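# Set the control box dial to 6

## Task

Rotate the dial on the control box until it points at 6, and make sure the control box is still upright at the end.

## Robot and tools

Robot: two arms in a physics simulator. left_arm carries a left hand and right_arm a right hand; each hand has index, middle and ring fingers plus a thumb, with 16 motors. The left hand mirrors the right one. On the left hand the index_pip goal is capped at +92.8 degrees (about +0.78 on the motor scale), although its mechanical stop is at +108. Any larger goal acts as that cap, and hand_goal will report the capped number.

Frames: the scene frame has its origin at table-top height, halfway between the two nominal arm bases. +z is up, +x points out over the table, and +y is toward left_arm. Camera sides do not match the arm names. Calibrated bases: left_arm at (-0.034, +0.269, +0.049) m, quat_wxyz (+1.000, 0, 0, -0.002); right_arm at (-0.001, -0.326, +0.045) m, quat_wxyz (+1.000, 0, 0, +0.025). Hand poses, velocities, targets and wrist-camera poses are reported in each arm's own base frame. Fixed cameras and the table use the scene frame. A camera stand is fixed to the floor behind the arms.

Hand point axes (right hand): +z runs along the straight fingers toward the tips, +x crosses the palm away from the thumb, and +y points out of the palm face. On the left hand, +x points toward the thumb. The palm face is at y = -0.062 m. Straight fingertips reach about 0.139 m beyond the knuckles, which sit at z = -0.017. A rigid mast at the wrist, on the palm side (x +0.05 to +0.10, z -0.16 to -0.11, y up to +0.06), can collide with objects; on the left hand its x values change sign. Fingertips carry rubber caps over their last 3 cm.

execute_actions(actions, cameras): actions is a list of actions. Each action is a table of at most 15 rows, and each row is one 1/30 s step. A table with fewer rows repeats its final row until 15 steps are done, so one action lasts 0.5 s. Every row is a single flat list of 48 numbers, each in [-1, 1], that covers both arms even when only one moves, in this order:
1-6: left_arm dx, dy, dz, rx, ry, rz.
7-22: left hand motors index_abd, index_mcp, index_pip, index_dip, middle_abd, middle_mcp, middle_pip, middle_dip, ring_abd, ring_mcp, ring_pip, ring_dip, thumb_cmc, thumb_axl, thumb_mcp, thumb_ipl.
23-24: left current_limit, speed.
25-30: right_arm dx to rz.
31-46: right hand motors, same order.
47-48: right current_limit, speed.

The first six numbers per arm are an offset, not an absolute pose. They are measured from that arm's Hand target as it stood when the action began, along that arm's base axes. Every row in an action counts from that same start, not from the row before. Sending the same offset again in a new action moves the arm further. Scale: 1.0 equals 0.6 m for dx/dy/dz and 180 degrees for rotation. rx, ry, rz together form one rotation vector about the Hand target position. If the translation's length exceeds 1.0, it is shortened along its direction. Each step clips orientation to within 40 degrees of the measured orientation, and position takes priority. The hand often stops short of the target, and the elbow sags, especially under load. Sending an all-zero action asks for the target again; if the hand still falls short, send the remaining gap as a new offset. To end a push, command the target back past the hand.

Hand motor numbers are absolute goal angles, scaled linearly between each hinge's two stops. The brackets give degrees at +1, degrees at -1, and the straight value:
- _abd: +60, -60; 0.00.
- _mcp: +128, -18; -0.75.
- _pip: +108, -29; -0.58.
- _dip: +117, -21; -0.70.
- thumb_cmc: +120, -20; -0.71.
- thumb_axl: +140, -27; -0.68.
- thumb_mcp: +109, -69; -0.23.
- thumb_ipl: +108, -77; -0.17.

A 0 is a real goal, not "no change". To leave a hand alone, resend its hand_goal, hand_current_limit and hand_speed. The open hand uses the straight values above.

current_limit maps -1 to +1 onto 0 to 550 mA, with a floor of 11 mA. speed maps to (speed+1)/2 of 8.5 rad/s. Both start at +0.4 and -0.6 and keep the last values written. A finger presses only when its goal lies past the object's surface. A motor held at 495 mA or more for about 5 s shuts down for 10 s.

cameras: a list of names (cam_head_left, cam_head_right, cam_high, cam_low, cam_left_wrist, cam_right_wrist, all 672x504), ["all"], or []. If omitted, you get all cameras when actions is empty and none otherwise. An unknown name makes the call invalid.

zoom_image(camera, region): region is [x0, y0, x1, y1] in pixels of that camera's latest image, with origin at top-left and at most 504x504. Only cameras from the newest images can be zoomed.

finished_scene(scene optional, 1) ends the scene permanently. The dial must stay at 6 with the box upright after the robot lets go.

Results: each call returns once the robot settles, at most 3 s after the last action. Results include end_effector_position (m) and end_effector_quat_wxyz in the base frame (they can be off by a few cm), the Hand target (the base for your next offsets), joint positions and torques, and joint velocities ("within noise" when still). Hand results give one entry per motor in the order above: hand_goal, hand_measured, hand_current_ma, and hand_state (moving, goal, blocked or overload). Lines such as MOTOR HOT or OVER-TEMPERATURE FAULT warn that an arm is about to go limp or has gone limp. Between calls the robot keeps your last command.

Avoid: collisions or squeezes between the two hands; hard hits on the box, table or stand; tipping the box or pushing it off the table; long stretched or straining poses that overheat motors; high grip currents held for long periods.

Each tool is called after "Call:" as name([rows], argument=value, ...), one row to a line, values as JSON.

## Session

Call:
execute_actions(actions=[])

Scene clock: 0.00 s.
left_arm: end_effector_position=(+0.4345, -0.1656, +0.1073) hand_goal=(+0.000, -0.754, -0.576, -0.696, +0.000, -0.754, -0.576, -0.696, +0.000, -0.754, -0.576, -0.696, -0.714, -0.678, -0.226, -0.168) hand_measured=(+0.000, -0.754, -0.576, -0.696, +0.000, -0.754, -0.576, -0.696, +0.000, -0.754, -0.576, -0.696, -0.714, -0.678, -0.226, -0.168) hand_current_ma=(+0, +0, +0, +0, +0, +0, +0, +0, +0, +0, +0, +0, +0, +0, +0, +0) hand_state=(goal, goal, goal, goal, goal, goal, goal, goal, goal, goal, goal, goal, goal, goal, goal, goal) hand_current_limit=0.40 hand_speed=-0.60 end_effector_quat_wxyz=(-0.281, +0.940, +0.172, +0.091) | right_arm: end_effector_position=(+0.6651, +0.2718, +0.1260) hand_goal=(+0.000, -0.754, -0.576, -0.696, +0.000, -0.754, -0.576, -0.696, +0.000, -0.754, -0.576, -0.696, -0.714, -0.678, -0.226, -0.168) hand_measured=(+0.000, -0.754, -0.576, -0.696, +0.000, -0.754, -0.576, -0.696, +0.000, -0.754, -0.576, -0.696, -0.714, -0.678, -0.226, -0.168) hand_current_ma=(+0, +0, +0, +0, +0, +0, +0, +0, +0, +0, +0, +0, +0, +0, +0, +0) hand_state=(goal, goal, goal, goal, goal, goal, goal, goal, goal, goal, goal, goal, goal, goal, goal, goal) hand_current_limit=0.40 hand_speed=-0.60 end_effector_quat_wxyz=(-0.179, +0.899, +0.399, +0.023)
Joint positions: left_arm=[-0.5 1.565 1.159 -1.406 -0.554 0.641] | right_arm=[0.417 2.243 2.263 -1.543 -0.36 1.161]
Joint velocities: within noise
Joint torques (N m): no reading
Heat: left arm: hottest wrist roll 35 °C; right arm: hottest waist 33 °C.
Hand target: left_arm +0.4426, -0.1700, +0.1187; -0.272, +0.941, +0.176, +0.101 | right_arm +0.6717, +0.2748, +0.1436; -0.179, +0.897, +0.402, +0.041

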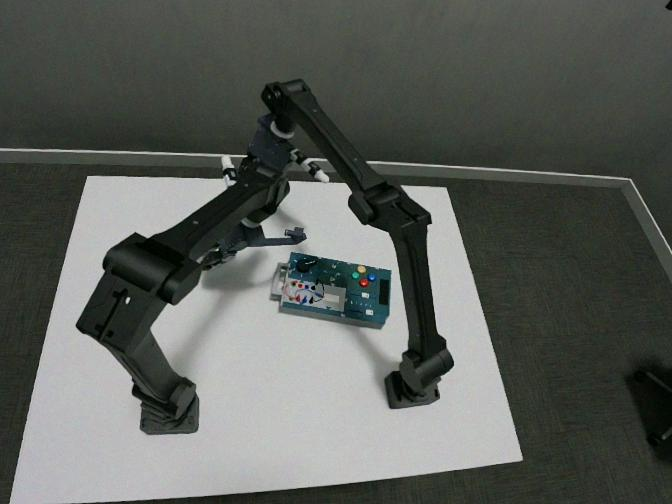

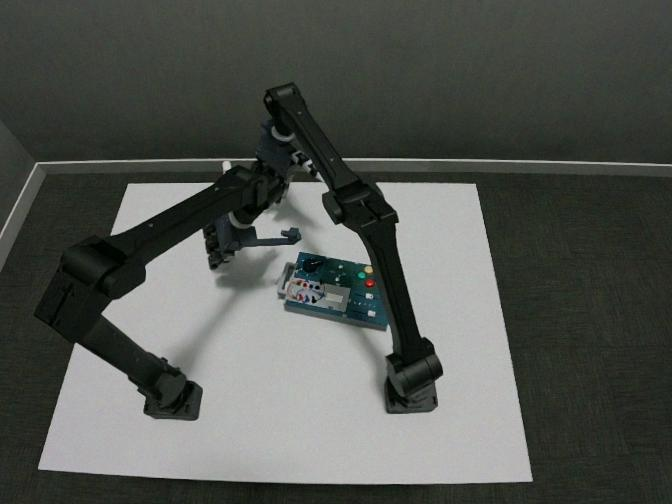

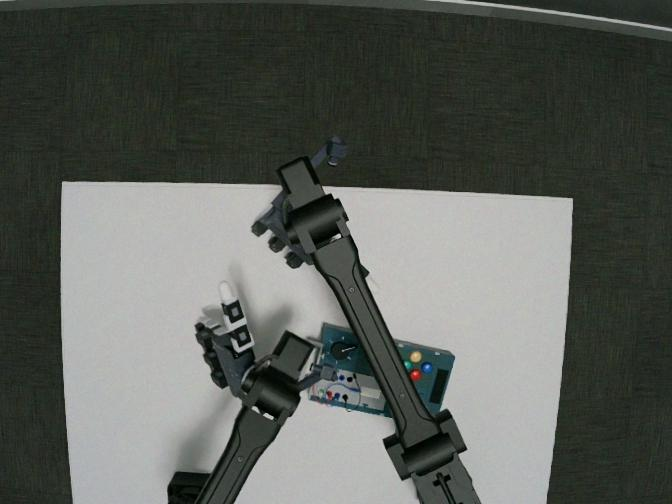

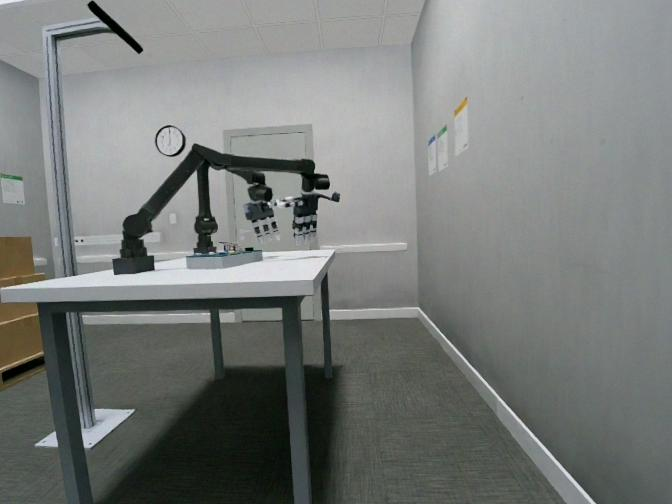

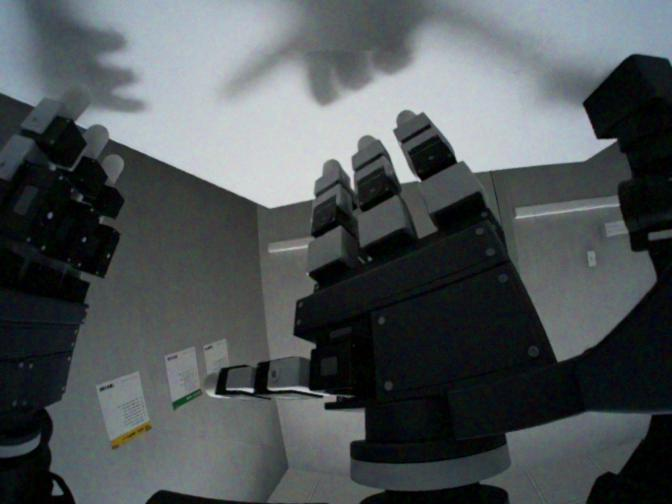

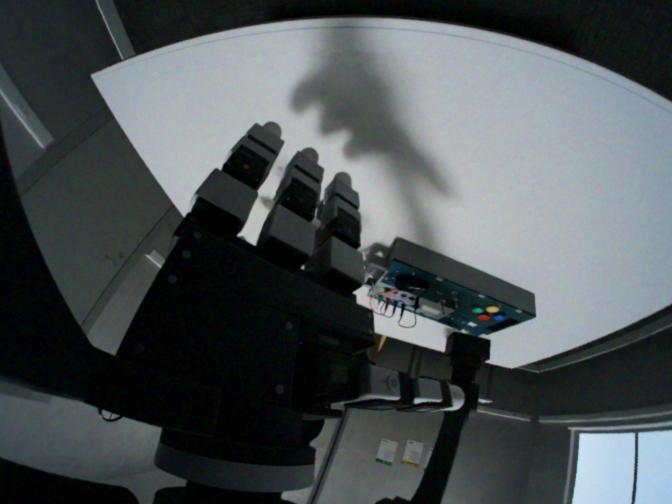

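Call:
zoom_image(camera="cam_high", region=[300, 310, 460, 430])

Call:
zoom_image(camera="cam_high", region=[315, 320, 375, 365])

Call:
zoom_image(camera="cam_head_left", region=[264, 245, 400, 335])

Call:
zoom_image(camera="cam_low", region=[180, 160, 350, 280])

Call:
zoom_image(camera="cam_head_right", region=[264, 245, 400, 335])

Scaled by 3.150 from the camera's 672x504 image, which has a finer 960x720 frame.

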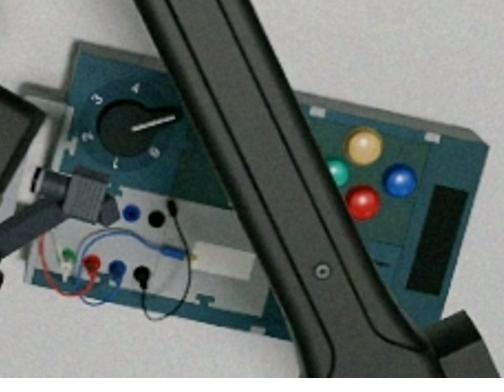

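Scaled by 8.400 from the camera's 672x504 image, which has a finer 960x720 frame.

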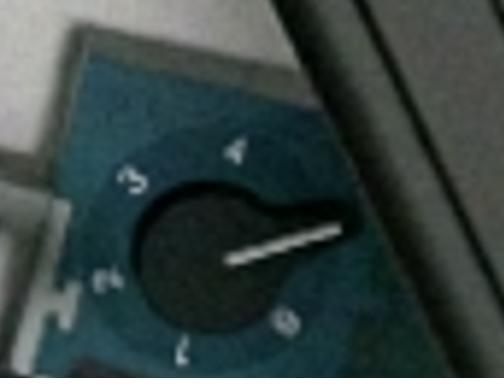

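Scaled by 3.706 from the camera's 672x504 image, which has a finer 960x720 frame.

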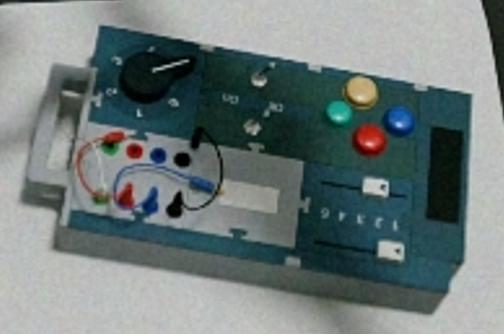

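Scaled by 2.965 from the camera's 672x504 image, which has a finer 960x720 frame.

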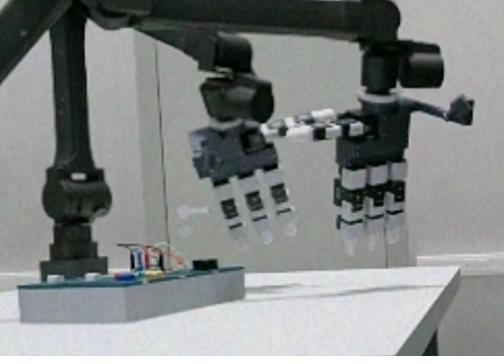

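Scaled by 3.706 from the camera's 672x504 image, which has a finer 960x720 frame.

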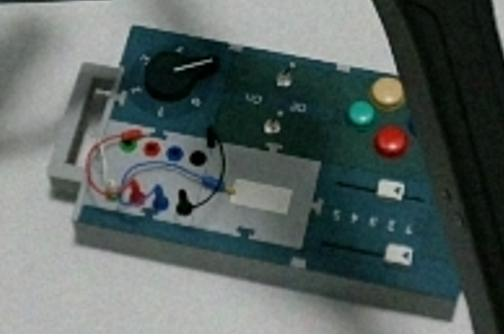

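Call:
zoom_image(camera="cam_right_wrist", region=[350, 220, 550, 370])

Call:
zoom_image(camera="cam_low", region=[180, 230, 270, 280])

Call:
zoom_image(camera="cam_head_left", region=[284, 245, 334, 285])

Call:
zoom_image(camera="cam_head_right", region=[284, 245, 334, 285])

Scaled by 2.520 from the camera's 672x504 image, which has a finer 960x720 frame.

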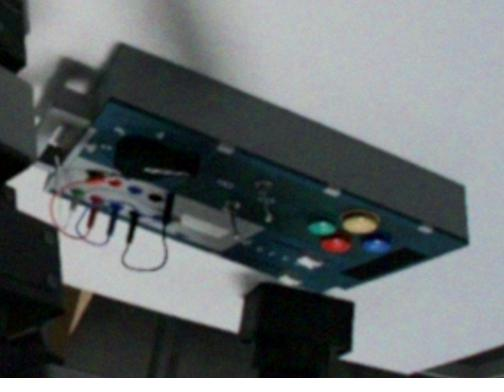

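Scaled by 5.600 from the camera's 672x504 image, which has a finer 960x720 frame.

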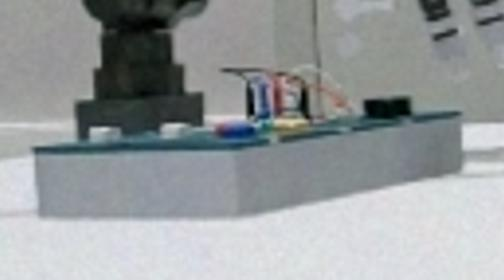

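Scaled by 10.080 from the camera's 672x504 image, which has a finer 960x720 frame.

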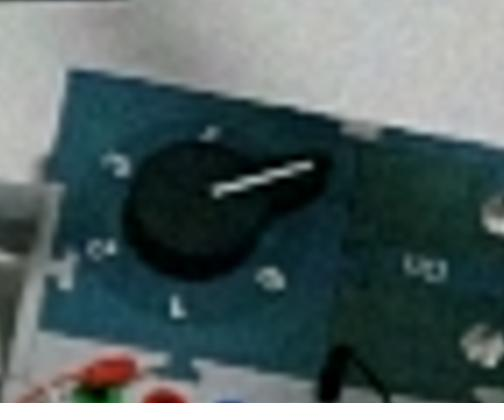

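Scaled by 10.080 from the camera's 672x504 image, which has a finer 960x720 frame.

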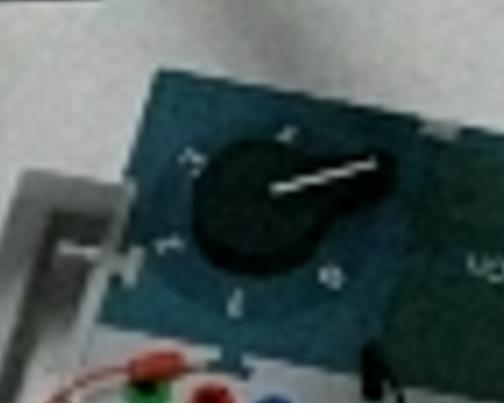

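Call:
execute_actions([
  [[0,0.1,0.02,0,0,0,0,-0.754,-0.576,-0.696,0,-0.754,-0.576,-0.696,0,-0.754,-0.576,-0.696,-0.714,-0.678,-0.226,-0.168,0.4,-0.6,0,0,0.06,0,0,0,0,-0.754,-0.576,-0.696,0,-0.754,-0.576,-0.696,0,-0.754,-0.576,-0.696,-0.714,-0.678,-0.226,-0.168,0.4,-0.6]],
  [[0,0.12,0.02,0,0,0,0,-0.754,-0.576,-0.696,0,-0.754,-0.576,-0.696,0,-0.754,-0.576,-0.696,-0.714,-0.678,-0.226,-0.168,0.4,-0.6,0,0,0.08,0,0,0,0,-0.754,-0.576,-0.696,0,-0.754,-0.576,-0.696,0,-0.754,-0.576,-0.696,-0.714,-0.678,-0.226,-0.168,0.4,-0.6]],
  [[0,0.12,0,0,0,0,0,-0.754,-0.576,-0.696,0,-0.754,-0.576,-0.696,0,-0.754,-0.576,-0.696,-0.714,-0.678,-0.226,-0.168,0.4,-0.6,0,0,0.03,0,0,0,0,-0.754,-0.576,-0.696,0,-0.754,-0.576,-0.696,0,-0.754,-0.576,-0.696,-0.714,-0.678,-0.226,-0.168,0.4,-0.6]],
], cameras=["cam_high","cam_head_left"])

Scene clock: 7.20 s.
left_arm: end_effector_position=(+0.4413, +0.0375, +0.1340) hand_goal=(+0.000, -0.754, -0.576, -0.696, +0.000, -0.754, -0.576, -0.696, +0.000, -0.754, -0.576, -0.696, -0.714, -0.678, -0.226, -0.168) hand_measured=(+0.000, -0.746, -0.576, -0.696, +0.000, -0.748, -0.576, -0.696, +0.000, -0.748, -0.576, -0.696, -0.708, -0.678, -0.224, -0.168) hand_current_ma=(+0, +15, +0, +0, +0, +13, +0, +0, +0, +13, +0, +0, +9, +1, +5, +0) hand_state=(goal, goal, goal, goal, goal, goal, goal, goal, goal, goal, goal, goal, goal, goal, goal, goal) hand_current_limit=0.40 hand_speed=-0.60 end_effector_quat_wxyz=(-0.277, +0.940, +0.181, +0.088) | right_arm: end_effector_position=(+0.6657, +0.2709, +0.1980) hand_goal=(+0.000, -0.754, -0.576, -0.696, +0.000, -0.754, -0.576, -0.696, +0.000, -0.754, -0.576, -0.696, -0.714, -0.678, -0.226, -0.168) hand_measured=(+0.000, -0.752, -0.576, -0.696, +0.000, -0.752, -0.576, -0.696, +0.000, -0.752, -0.576, -0.696, -0.714, -0.678, -0.224, -0.168) hand_current_ma=(+0, +1, +0, +0, +0, +1, +0, +0, +0, +1, +0, +0, +0, +0, +1, +0) hand_state=(goal, goal, goal, goal, goal, goal, goal, goal, goal, goal, goal, goal, goal, goal, goal, goal) hand_current_limit=0.40 hand_speed=-0.60 end_effector_quat_wxyz=(-0.177, +0.899, +0.398, +0.042)
Joint positions: left_arm=[0.005 1.363 1.022 -1.149 -0.584 1.219] | right_arm=[0.417 2.233 2.432 -1.681 -0.355 1.169]
Joint torques (N m): left_arm=[-0.5 -10.93 7.17 1.06 -0.59 0.07] | right_arm=[0.09 -25.11 13.19 0.1 -0.3 0.09]
Heat: left arm: hottest wrist roll 35 °C; right arm: hottest waist 33 °C.
Hand target: left_arm +0.4427, +0.0342, +0.1426; -0.272, +0.941, +0.176, +0.101 | right_arm +0.6717, +0.2748, +0.2459; -0.179, +0.897, +0.402, +0.041
Off the commanded pose: left_arm 0.009 m, 2 deg | right_arm 0.048 m, 1 deg.
joint sent to its limit (right arm) — joint 4 (wrist pitch), lower limit. The joint targets are off in orientation, not in position.
Images, in order (width x height): cam_head_left 672x504, cam_high 672x504.

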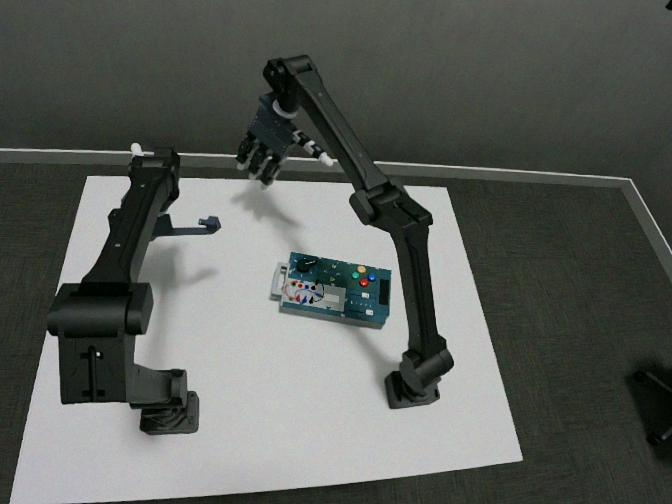

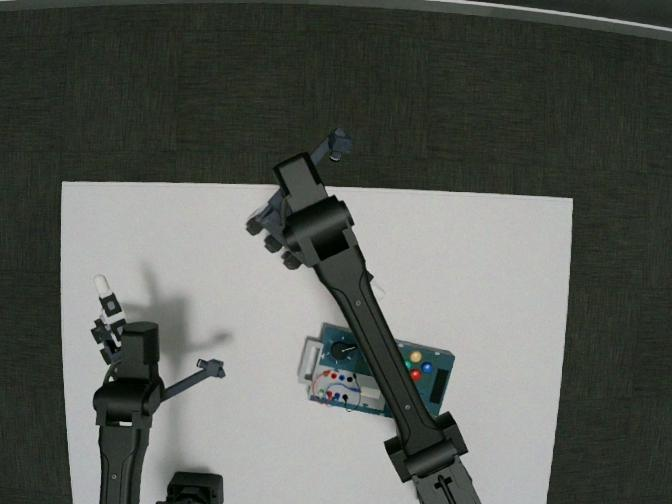

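Call:
execute_actions([
  [[0,0,0,0,0,0,0,-0.754,-0.576,-0.696,0,-0.754,-0.576,-0.696,0,-0.754,-0.576,-0.696,-0.714,-0.678,-0.226,-0.168,0.4,-0.6,-0.079,0,0,-0.0136,-0.0317,0.1521,0,-0.754,-0.576,-0.696,0,-0.754,-0.576,-0.696,0,-0.754,-0.576,-0.696,-0.714,-0.678,-0.226,-0.168,0.4,-0.6]],
  [[0,0,0,0,0,0,0,-0.754,-0.576,-0.696,0,-0.754,-0.576,-0.696,0,-0.754,-0.576,-0.696,-0.714,-0.678,-0.226,-0.168,0.4,-0.6,-0.079,0,0,-0.0136,-0.0317,0.1521,0,-0.754,-0.576,-0.696,0,-0.754,-0.576,-0.696,0,-0.754,-0.576,-0.696,-0.714,-0.678,-0.226,-0.168,0.4,-0.6]],
  [[0,0,0,0,0,0,0,-0.754,-0.576,-0.696,0,-0.754,-0.576,-0.696,0,-0.754,-0.576,-0.696,-0.714,-0.678,-0.226,-0.168,0.4,-0.6,-0.079,0,0,-0.0136,-0.0317,0.1521,0,-0.754,-0.576,-0.696,0,-0.754,-0.576,-0.696,0,-0.754,-0.576,-0.696,-0.714,-0.678,-0.226,-0.168,0.4,-0.6]],
  [[0,0,0,0,0,0,0,-0.754,-0.576,-0.696,0,-0.754,-0.576,-0.696,0,-0.754,-0.576,-0.696,-0.714,-0.678,-0.226,-0.168,0.4,-0.6,-0.079,0,0,-0.0136,-0.0317,0.1521,0,-0.754,-0.576,-0.696,0,-0.754,-0.576,-0.696,0,-0.754,-0.576,-0.696,-0.714,-0.678,-0.226,-0.168,0.4,-0.6]],
], cameras=["all"])

Scene clock: 12.33 s.
left_arm: end_effector_position=(+0.4411, +0.0370, +0.1338) hand_goal=(+0.000, -0.754, -0.576, -0.696, +0.000, -0.754, -0.576, -0.696, +0.000, -0.754, -0.576, -0.696, -0.714, -0.678, -0.226, -0.168) hand_measured=(+0.000, -0.746, -0.576, -0.696, +0.000, -0.748, -0.576, -0.696, +0.000, -0.748, -0.576, -0.696, -0.708, -0.678, -0.224, -0.168) hand_current_ma=(+0, +15, +0, +0, +0, +13, +0, +0, +0, +13, +0, +0, +9, +1, +5, +0) hand_state=(goal, goal, goal, goal, goal, goal, goal, goal, goal, goal, goal, goal, goal, goal, goal, goal) hand_current_limit=0.40 hand_speed=-0.60 end_effector_quat_wxyz=(-0.276, +0.940, +0.180, +0.087) | right_arm: end_effector_position=(+0.4806, +0.2777, +0.2388) hand_goal=(+0.000, -0.754, -0.576, -0.696, +0.000, -0.754, -0.576, -0.696, +0.000, -0.754, -0.576, -0.696, -0.714, -0.678, -0.226, -0.168) hand_measured=(+0.000, -0.750, -0.576, -0.696, +0.000, -0.750, -0.576, -0.696, +0.000, -0.750, -0.576, -0.696, -0.712, -0.678, -0.224, -0.168) hand_current_ma=(+0, +2, +0, +0, +0, +1, +0, +0, +0, +2, +0, +0, +0, +0, +1, +0) hand_state=(goal, goal, goal, goal, goal, goal, goal, goal, goal, goal, goal, goal, goal, goal, goal, goal) hand_current_limit=0.40 hand_speed=-0.60 end_effector_quat_wxyz=(-0.009, +0.183, +0.983, -0.010)
Joint positions: left_arm=[0.005 1.363 1.022 -1.149 -0.582 1.222] | right_arm=[0.452 1.6 1.552 -1.548 0.005 -0.751]
Joint torques (N m): left_arm=[-0.5 -10.93 7.13 1.13 -0.59 0.05] | right_arm=[-0.85 -15.38 7.8 0.85 -0.14 -0.07]
Heat: left arm: hottest wrist roll 35 °C; right arm: hottest waist 33 °C.
Hand target: left_arm +0.4427, +0.0341, +0.1426; -0.272, +0.941, +0.176, +0.101 | right_arm +0.4821, +0.2748, +0.2457; -0.001, +0.181, +0.984, +0.000
Off the commanded pose: left_arm 0.009 m, 2 deg | right_arm 0.008 m, 1 deg.

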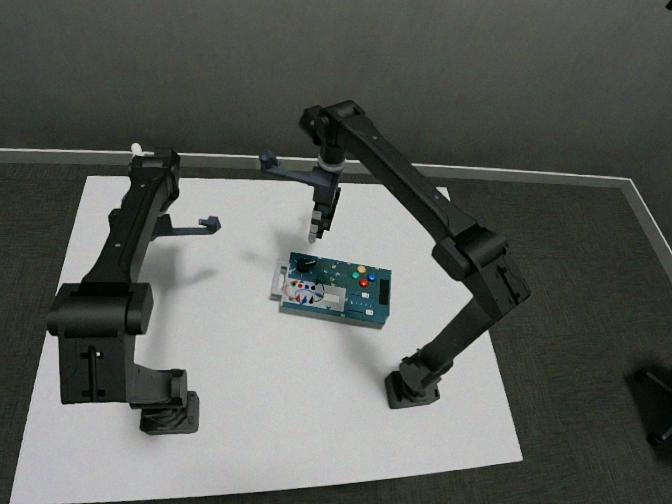

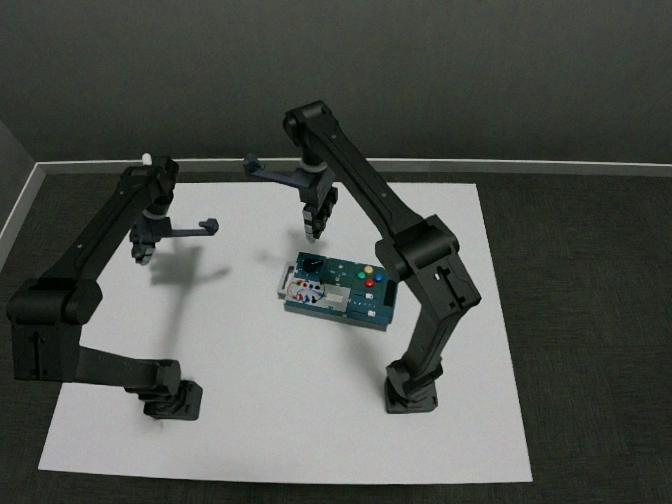

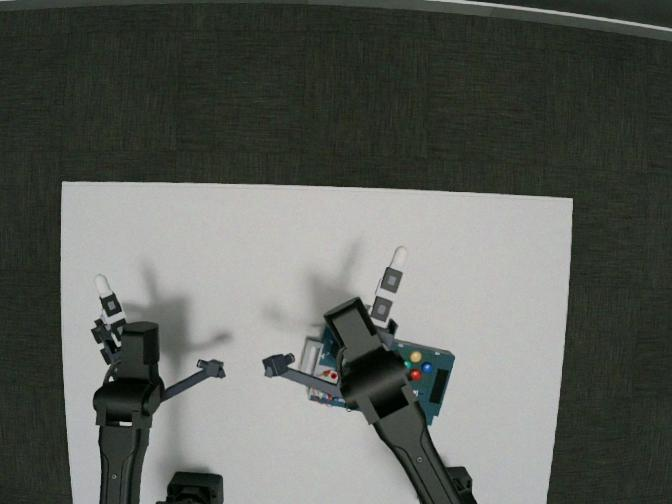

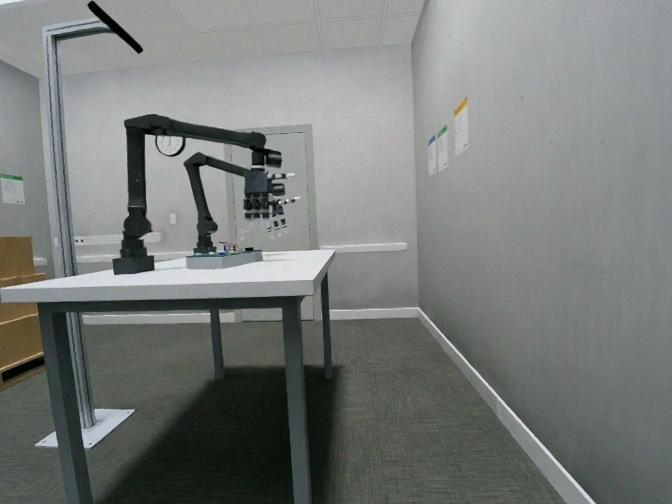

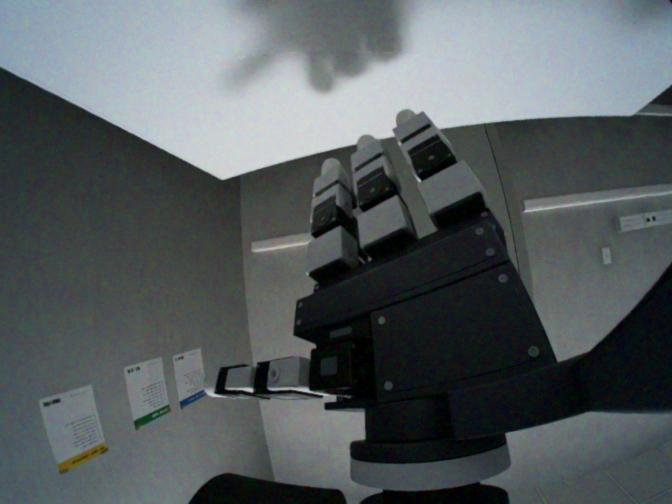

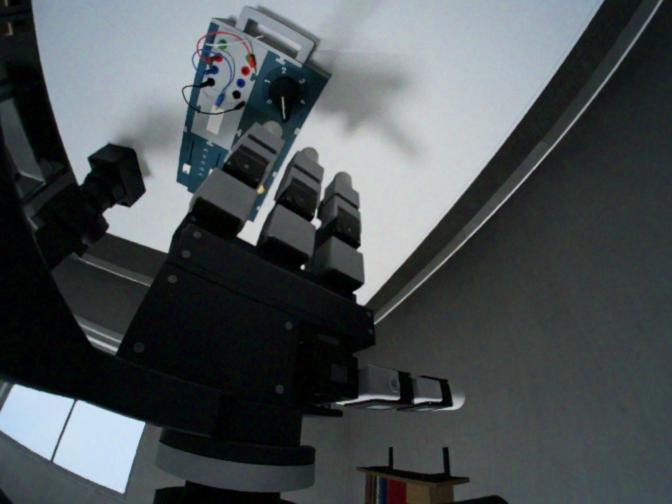

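Call:
zoom_image(camera="cam_head_left", region=[264, 200, 364, 290])

Call:
zoom_image(camera="cam_head_right", region=[264, 200, 364, 290])

Call:
zoom_image(camera="cam_right_wrist", region=[180, 0, 360, 180])

Call:
zoom_image(camera="cam_low", region=[180, 150, 310, 280])

Scaled by 5.040 from the camera's 672x504 image, which has a finer 960x720 frame.

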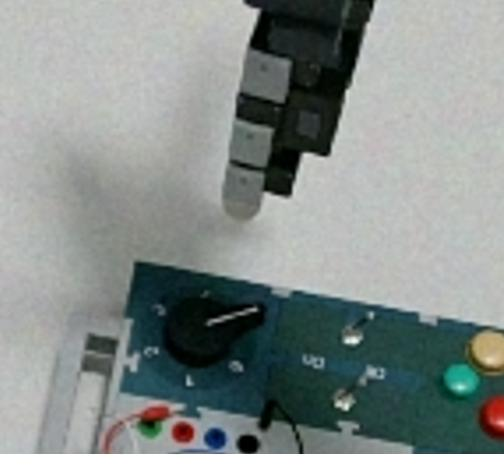

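Scaled by 5.040 from the camera's 672x504 image, which has a finer 960x720 frame.

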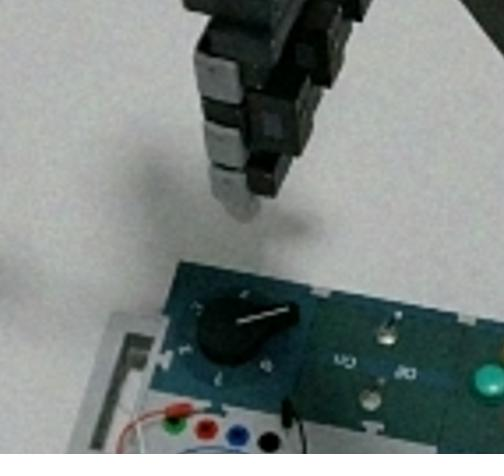

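Scaled by 2.800 from the camera's 672x504 image, which has a finer 960x720 frame.

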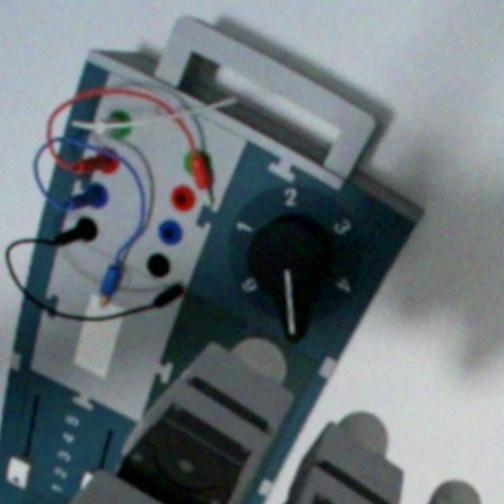

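Scaled by 3.877 from the camera's 672x504 image, which has a finer 960x720 frame.

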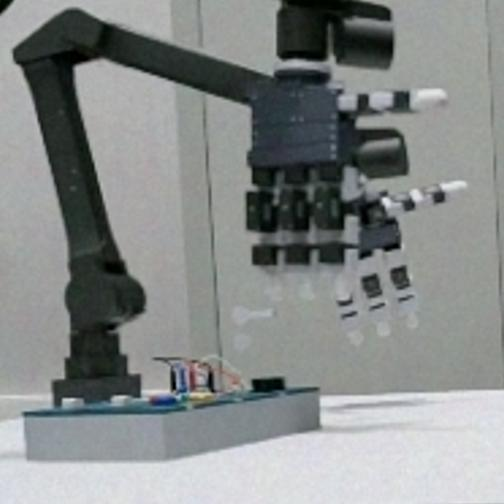

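Call:
execute_actions([
  [[0,0,0,0,0,0,0,-0.754,-0.576,-0.696,0,-0.754,-0.576,-0.696,0,-0.754,-0.576,-0.696,-0.714,-0.678,-0.226,-0.168,0.4,-0.6,0.015,-0.015,-0.083,0,0,0,0,-0.754,-0.576,-0.696,0,-0.754,-0.576,-0.696,0,-0.754,-0.576,-0.696,-0.714,-0.678,-0.226,-0.168,0.4,-0.6]],
], cameras=["cam_head_left","cam_head_right","cam_low","cam_right_wrist"])

Call:
zoom_image(camera="cam_head_left", region=[264, 200, 364, 290])

Call:
zoom_image(camera="cam_head_right", region=[264, 200, 364, 290])

Call:
zoom_image(camera="cam_right_wrist", region=[180, 0, 360, 180])

Call:
zoom_image(camera="cam_low", region=[180, 150, 310, 280])

Scene clock: 14.53 s.
left_arm: end_effector_position=(+0.4411, +0.0370, +0.1338) hand_goal=(+0.000, -0.754, -0.576, -0.696, +0.000, -0.754, -0.576, -0.696, +0.000, -0.754, -0.576, -0.696, -0.714, -0.678, -0.226, -0.168) hand_measured=(+0.000, -0.746, -0.576, -0.696, +0.000, -0.748, -0.576, -0.696, +0.000, -0.748, -0.576, -0.696, -0.708, -0.678, -0.224, -0.168) hand_current_ma=(+0, +15, +0, +0, +0, +13, +0, +0, +0, +13, +0, +0, +9, +1, +5, +0) hand_state=(goal, goal, goal, goal, goal, goal, goal, goal, goal, goal, goal, goal, goal, goal, goal, goal) hand_current_limit=0.40 hand_speed=-0.60 end_effector_quat_wxyz=(-0.276, +0.940, +0.180, +0.087) | right_arm: end_effector_position=(+0.4866, +0.2682, +0.1979) hand_goal=(+0.000, -0.754, -0.576, -0.696, +0.000, -0.754, -0.576, -0.696, +0.000, -0.754, -0.576, -0.696, -0.714, -0.678, -0.226, -0.168) hand_measured=(+0.000, -0.750, -0.576, -0.696, +0.000, -0.750, -0.576, -0.696, +0.000, -0.750, -0.576, -0.696, -0.712, -0.678, -0.224, -0.168) hand_current_ma=(+0, +2, +0, +0, +0, +1, +0, +0, +0, +1, +0, +0, +0, +0, +1, +0) hand_state=(goal, goal, goal, goal, goal, goal, goal, goal, goal, goal, goal, goal, goal, goal, goal, goal) hand_current_limit=0.40 hand_speed=-0.60 end_effector_quat_wxyz=(-0.003, +0.181, +0.983, -0.003)
Joint positions: left_arm=[0.005 1.363 1.022 -1.149 -0.582 1.222] | right_arm=[0.426 1.605 1.446 -1.42 0.001 -0.781]
Joint torques (N m): left_arm=[-0.5 -10.99 7.13 1.14 -0.58 0.05] | right_arm=[-1.03 -13.39 8.02 0.94 -0.15 -0.15]
Heat: left arm: hottest wrist roll 35 °C; right arm: hottest elbow 34 °C.
Hand target: left_arm +0.4427, +0.0341, +0.1426; -0.272, +0.941, +0.176, +0.101 | right_arm +0.4911, +0.2658, +0.1960; -0.001, +0.181, +0.984, +0.000
Off the commanded pose: left_arm 0.009 m, 2 deg | right_arm 0.006 m, 0 deg.
Images, in order (width x height): cam_head_left 672x504, cam_head_right 672x504, cam_low 672x504, cam_right_wrist 672x504.

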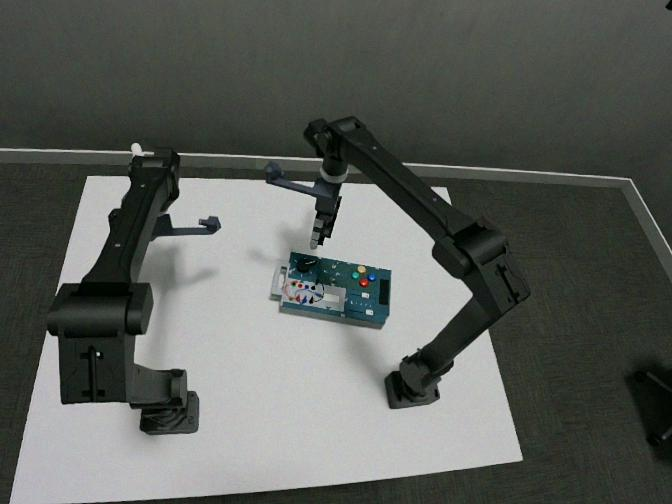

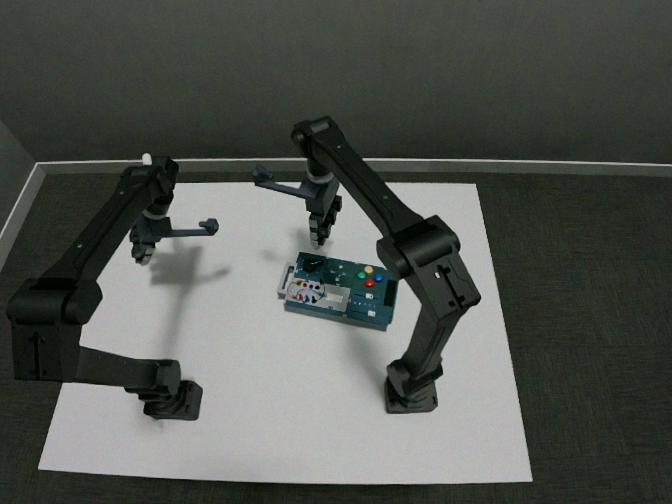

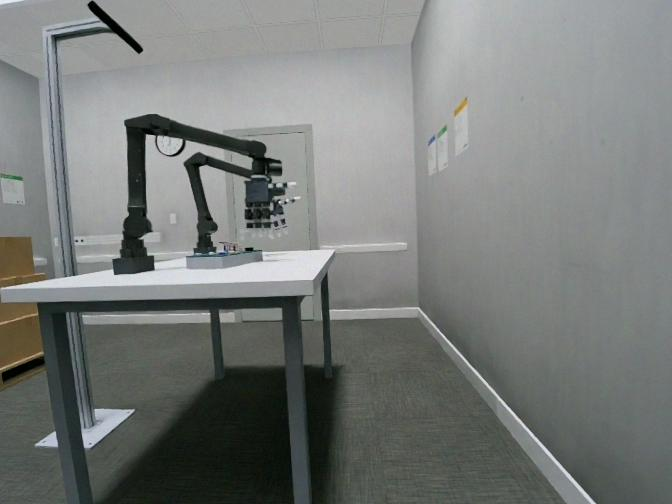

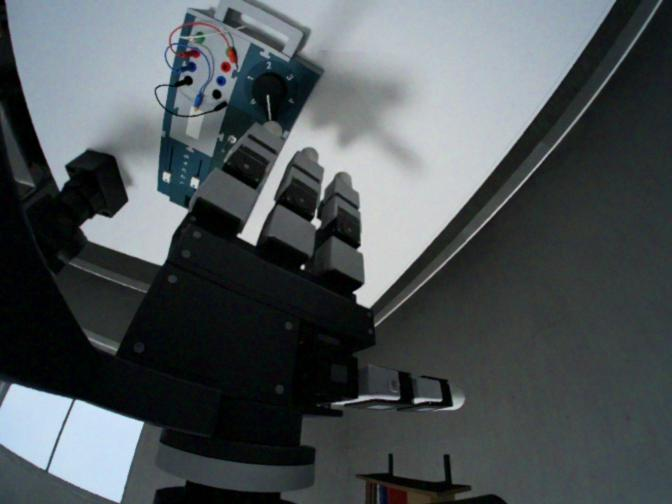

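Scaled by 5.040 from the camera's 672x504 image, which has a finer 960x720 frame.

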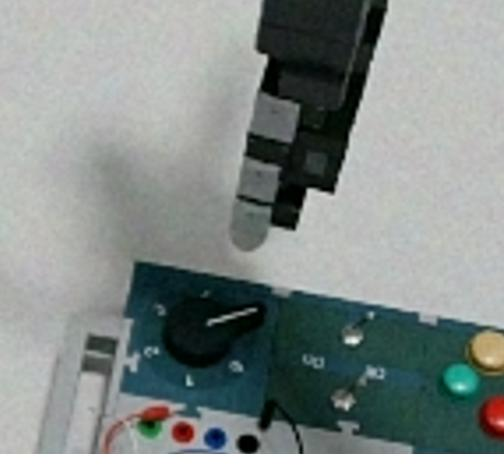

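Scaled by 5.040 from the camera's 672x504 image, which has a finer 960x720 frame.

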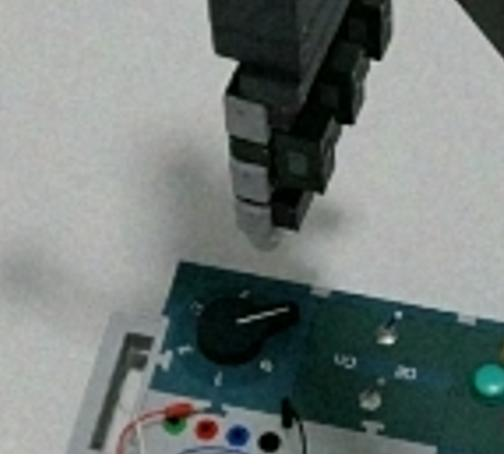

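Scaled by 2.800 from the camera's 672x504 image, which has a finer 960x720 frame.

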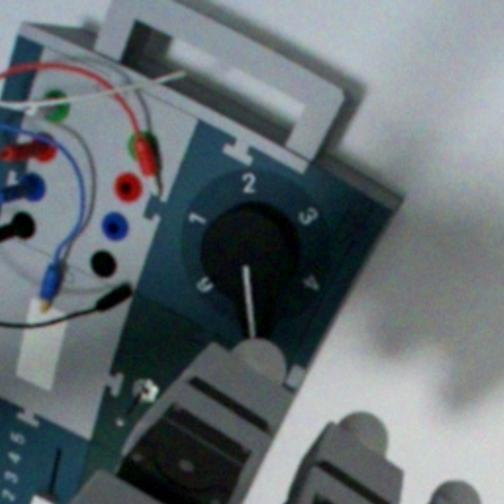

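Scaled by 3.877 from the camera's 672x504 image, which has a finer 960x720 frame.

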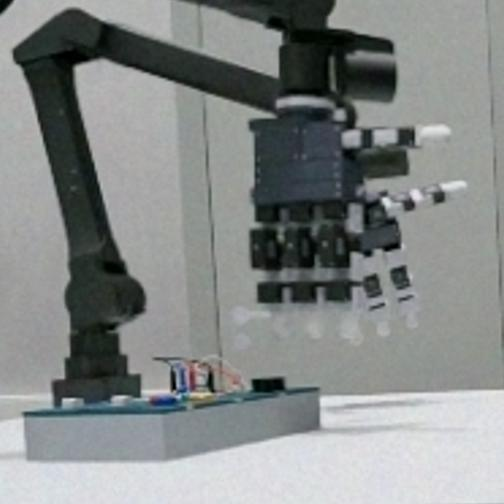

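Call:
zoom_image(camera="cam_low", region=[230, 215, 290, 265])

Call:
zoom_image(camera="cam_head_left", region=[284, 225, 334, 285])

Call:
zoom_image(camera="cam_head_right", region=[284, 225, 334, 285])

Scaled by 8.400 from the camera's 672x504 image, which has a finer 960x720 frame.

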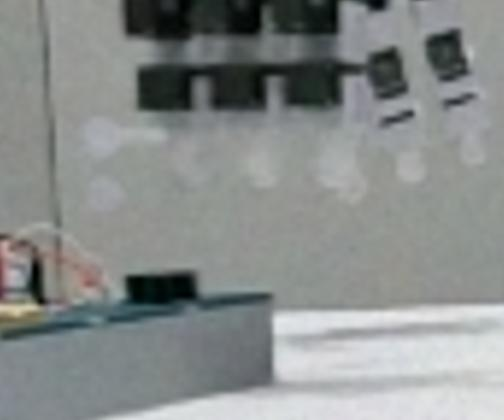

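Scaled by 8.400 from the camera's 672x504 image, which has a finer 960x720 frame.

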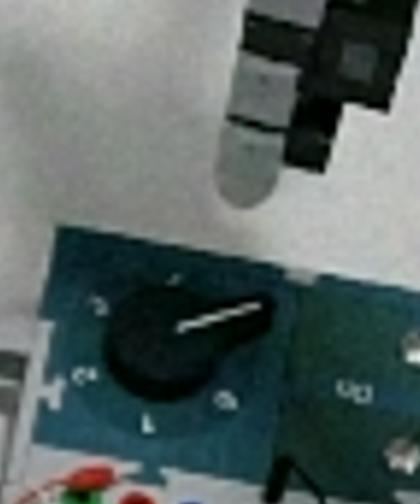

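Scaled by 8.400 from the camera's 672x504 image, which has a finer 960x720 frame.

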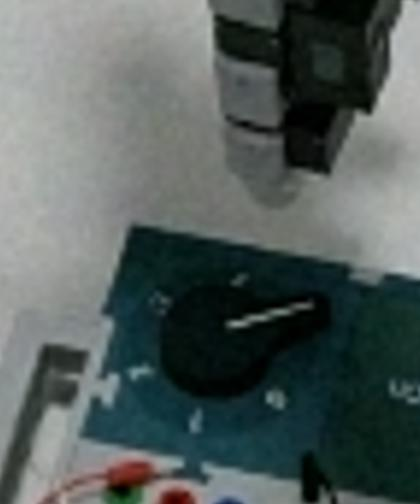

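Call:
execute_actions([
  [[0,0,0,0,0,0,0,-0.754,-0.576,-0.696,0,-0.754,-0.576,-0.696,0,-0.754,-0.576,-0.696,-0.714,-0.678,-0.226,-0.168,0.4,-0.6,0.0252,0.0037,-0.075,0,0,0,0,-0.754,-0.576,-0.696,0,-0.754,-0.576,-0.696,0,-0.754,-0.576,-0.696,-0.714,-0.678,-0.226,-0.168,0.75,-0.6]],
], cameras=["cam_head_left","cam_head_right","cam_low","cam_right_wrist"])

Call:
zoom_image(camera="cam_head_left", region=[284, 225, 334, 285])

Call:
zoom_image(camera="cam_head_right", region=[284, 225, 334, 285])

Call:
zoom_image(camera="cam_low", region=[230, 215, 290, 265])

Call:
zoom_image(camera="cam_right_wrist", region=[200, 40, 340, 180])

Scene clock: 17.37 s.
left_arm: end_effector_position=(+0.4411, +0.0370, +0.1338) hand_goal=(+0.000, -0.754, -0.576, -0.696, +0.000, -0.754, -0.576, -0.696, +0.000, -0.754, -0.576, -0.696, -0.714, -0.678, -0.226, -0.168) hand_measured=(+0.000, -0.746, -0.576, -0.696, +0.000, -0.748, -0.576, -0.696, +0.000, -0.748, -0.576, -0.696, -0.708, -0.678, -0.224, -0.168) hand_current_ma=(+0, +15, +0, +0, +0, +13, +0, +0, +0, +13, +0, +0, +9, +1, +5, +0) hand_state=(goal, goal, goal, goal, goal, goal, goal, goal, goal, goal, goal, goal, goal, goal, goal, goal) hand_current_limit=0.40 hand_speed=-0.60 end_effector_quat_wxyz=(-0.276, +0.940, +0.180, +0.087) | right_arm: end_effector_position=(+0.5001, +0.2723, +0.1501) hand_goal=(+0.000, -0.754, -0.576, -0.696, +0.000, -0.754, -0.576, -0.696, +0.000, -0.754, -0.576, -0.696, -0.714, -0.678, -0.226, -0.168) hand_measured=(+0.000, -0.750, -0.576, -0.696, +0.000, -0.752, -0.576, -0.696, +0.000, -0.750, -0.576, -0.696, -0.712, -0.678, -0.224, -0.168) hand_current_ma=(+0, +1, +0, +0, +0, +1, +0, +0, +0, +1, +0, +0, +0, +0, +1, +0) hand_state=(goal, goal, goal, goal, goal, goal, goal, goal, goal, goal, goal, goal, goal, goal, goal, goal) hand_current_limit=0.75 hand_speed=-0.60 end_effector_quat_wxyz=(-0.005, +0.179, +0.984, -0.004)
Joint positions: left_arm=[0.005 1.363 1.022 -1.149 -0.582 1.222] | right_arm=[0.422 1.67 1.4 -1.314 0.001 -0.789]
Joint torques (N m): left_arm=[-0.5 -10.93 7.13 1.14 -0.57 0.05] | right_arm=[-1.2 -14.39 8.01 0.91 -0.15 -0.14]
Heat: left arm: hottest wrist roll 35 °C; right arm: hottest elbow 34 °C.
Hand target: left_arm +0.4427, +0.0341, +0.1426; -0.272, +0.941, +0.176, +0.101 | right_arm +0.5062, +0.2682, +0.1511; +0.000, +0.180, +0.984, +0.000
Off the commanded pose: left_arm 0.009 m, 2 deg | right_arm 0.007 m, 1 deg.
Images, in order (width x height): cam_head_left 672x504, cam_head_right 672x504, cam_low 672x504, cam_right_wrist 672x504.

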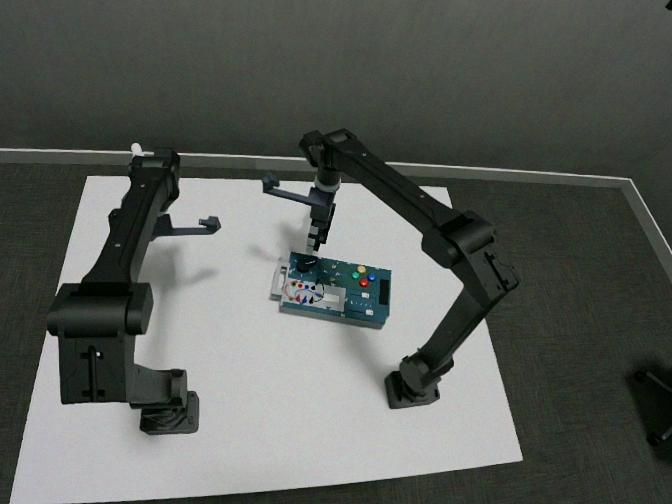

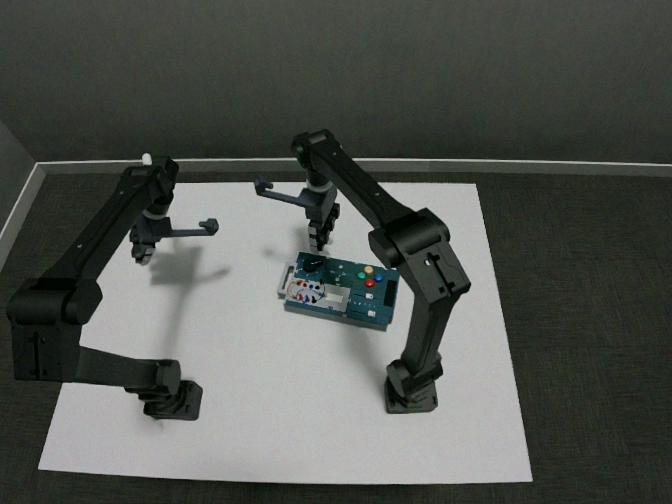

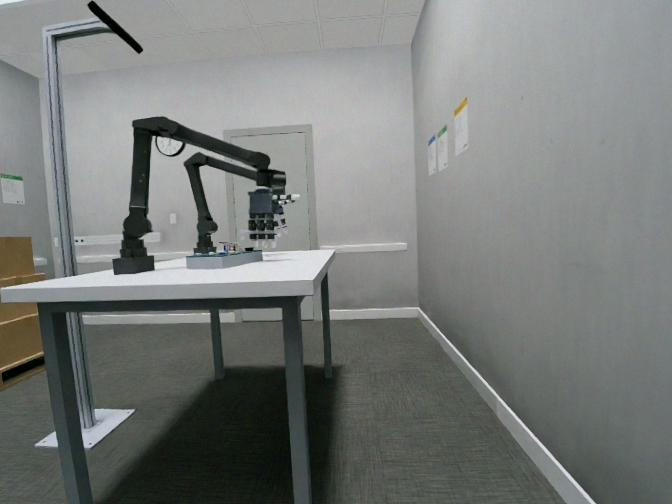

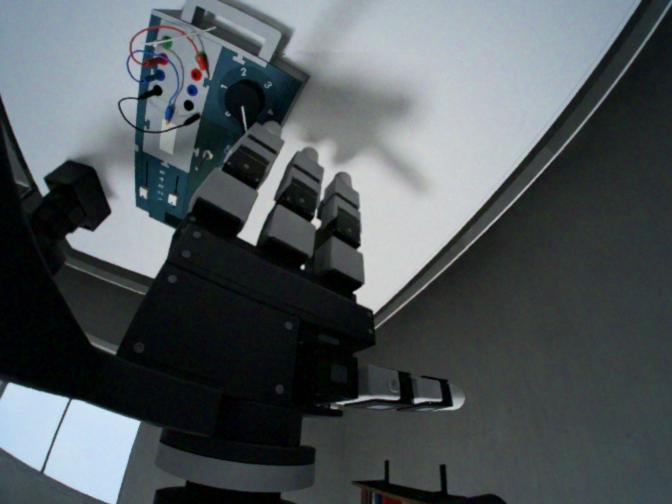

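Scaled by 8.400 from the camera's 672x504 image, which has a finer 960x720 frame.

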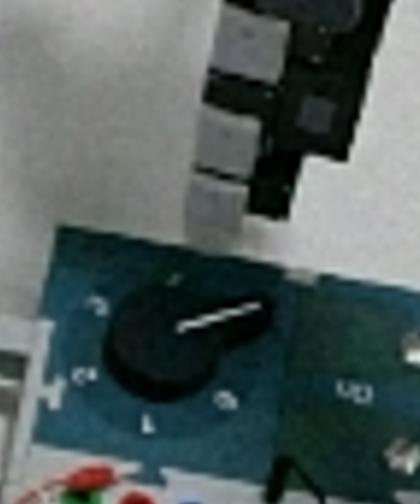

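Scaled by 8.400 from the camera's 672x504 image, which has a finer 960x720 frame.

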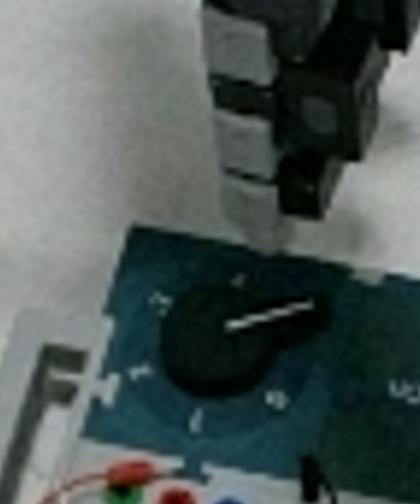

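Scaled by 8.400 from the camera's 672x504 image, which has a finer 960x720 frame.

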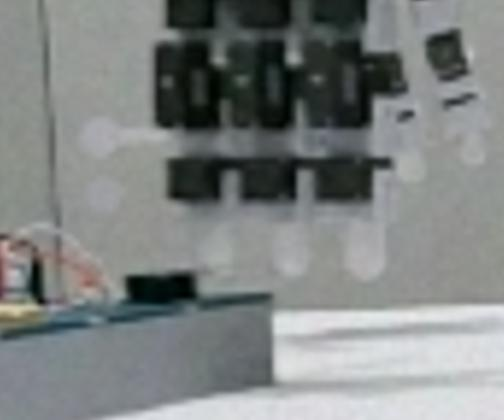

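Scaled by 3.600 from the camera's 672x504 image, which has a finer 960x720 frame.

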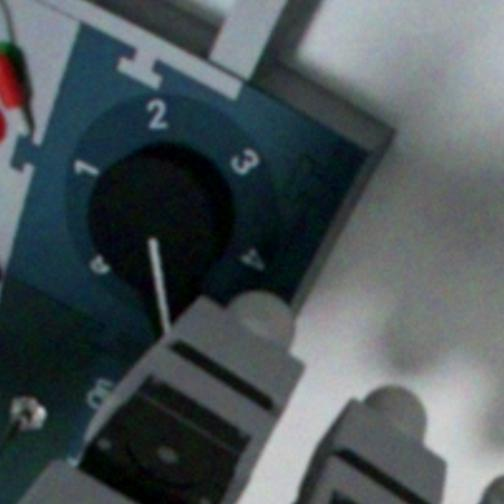

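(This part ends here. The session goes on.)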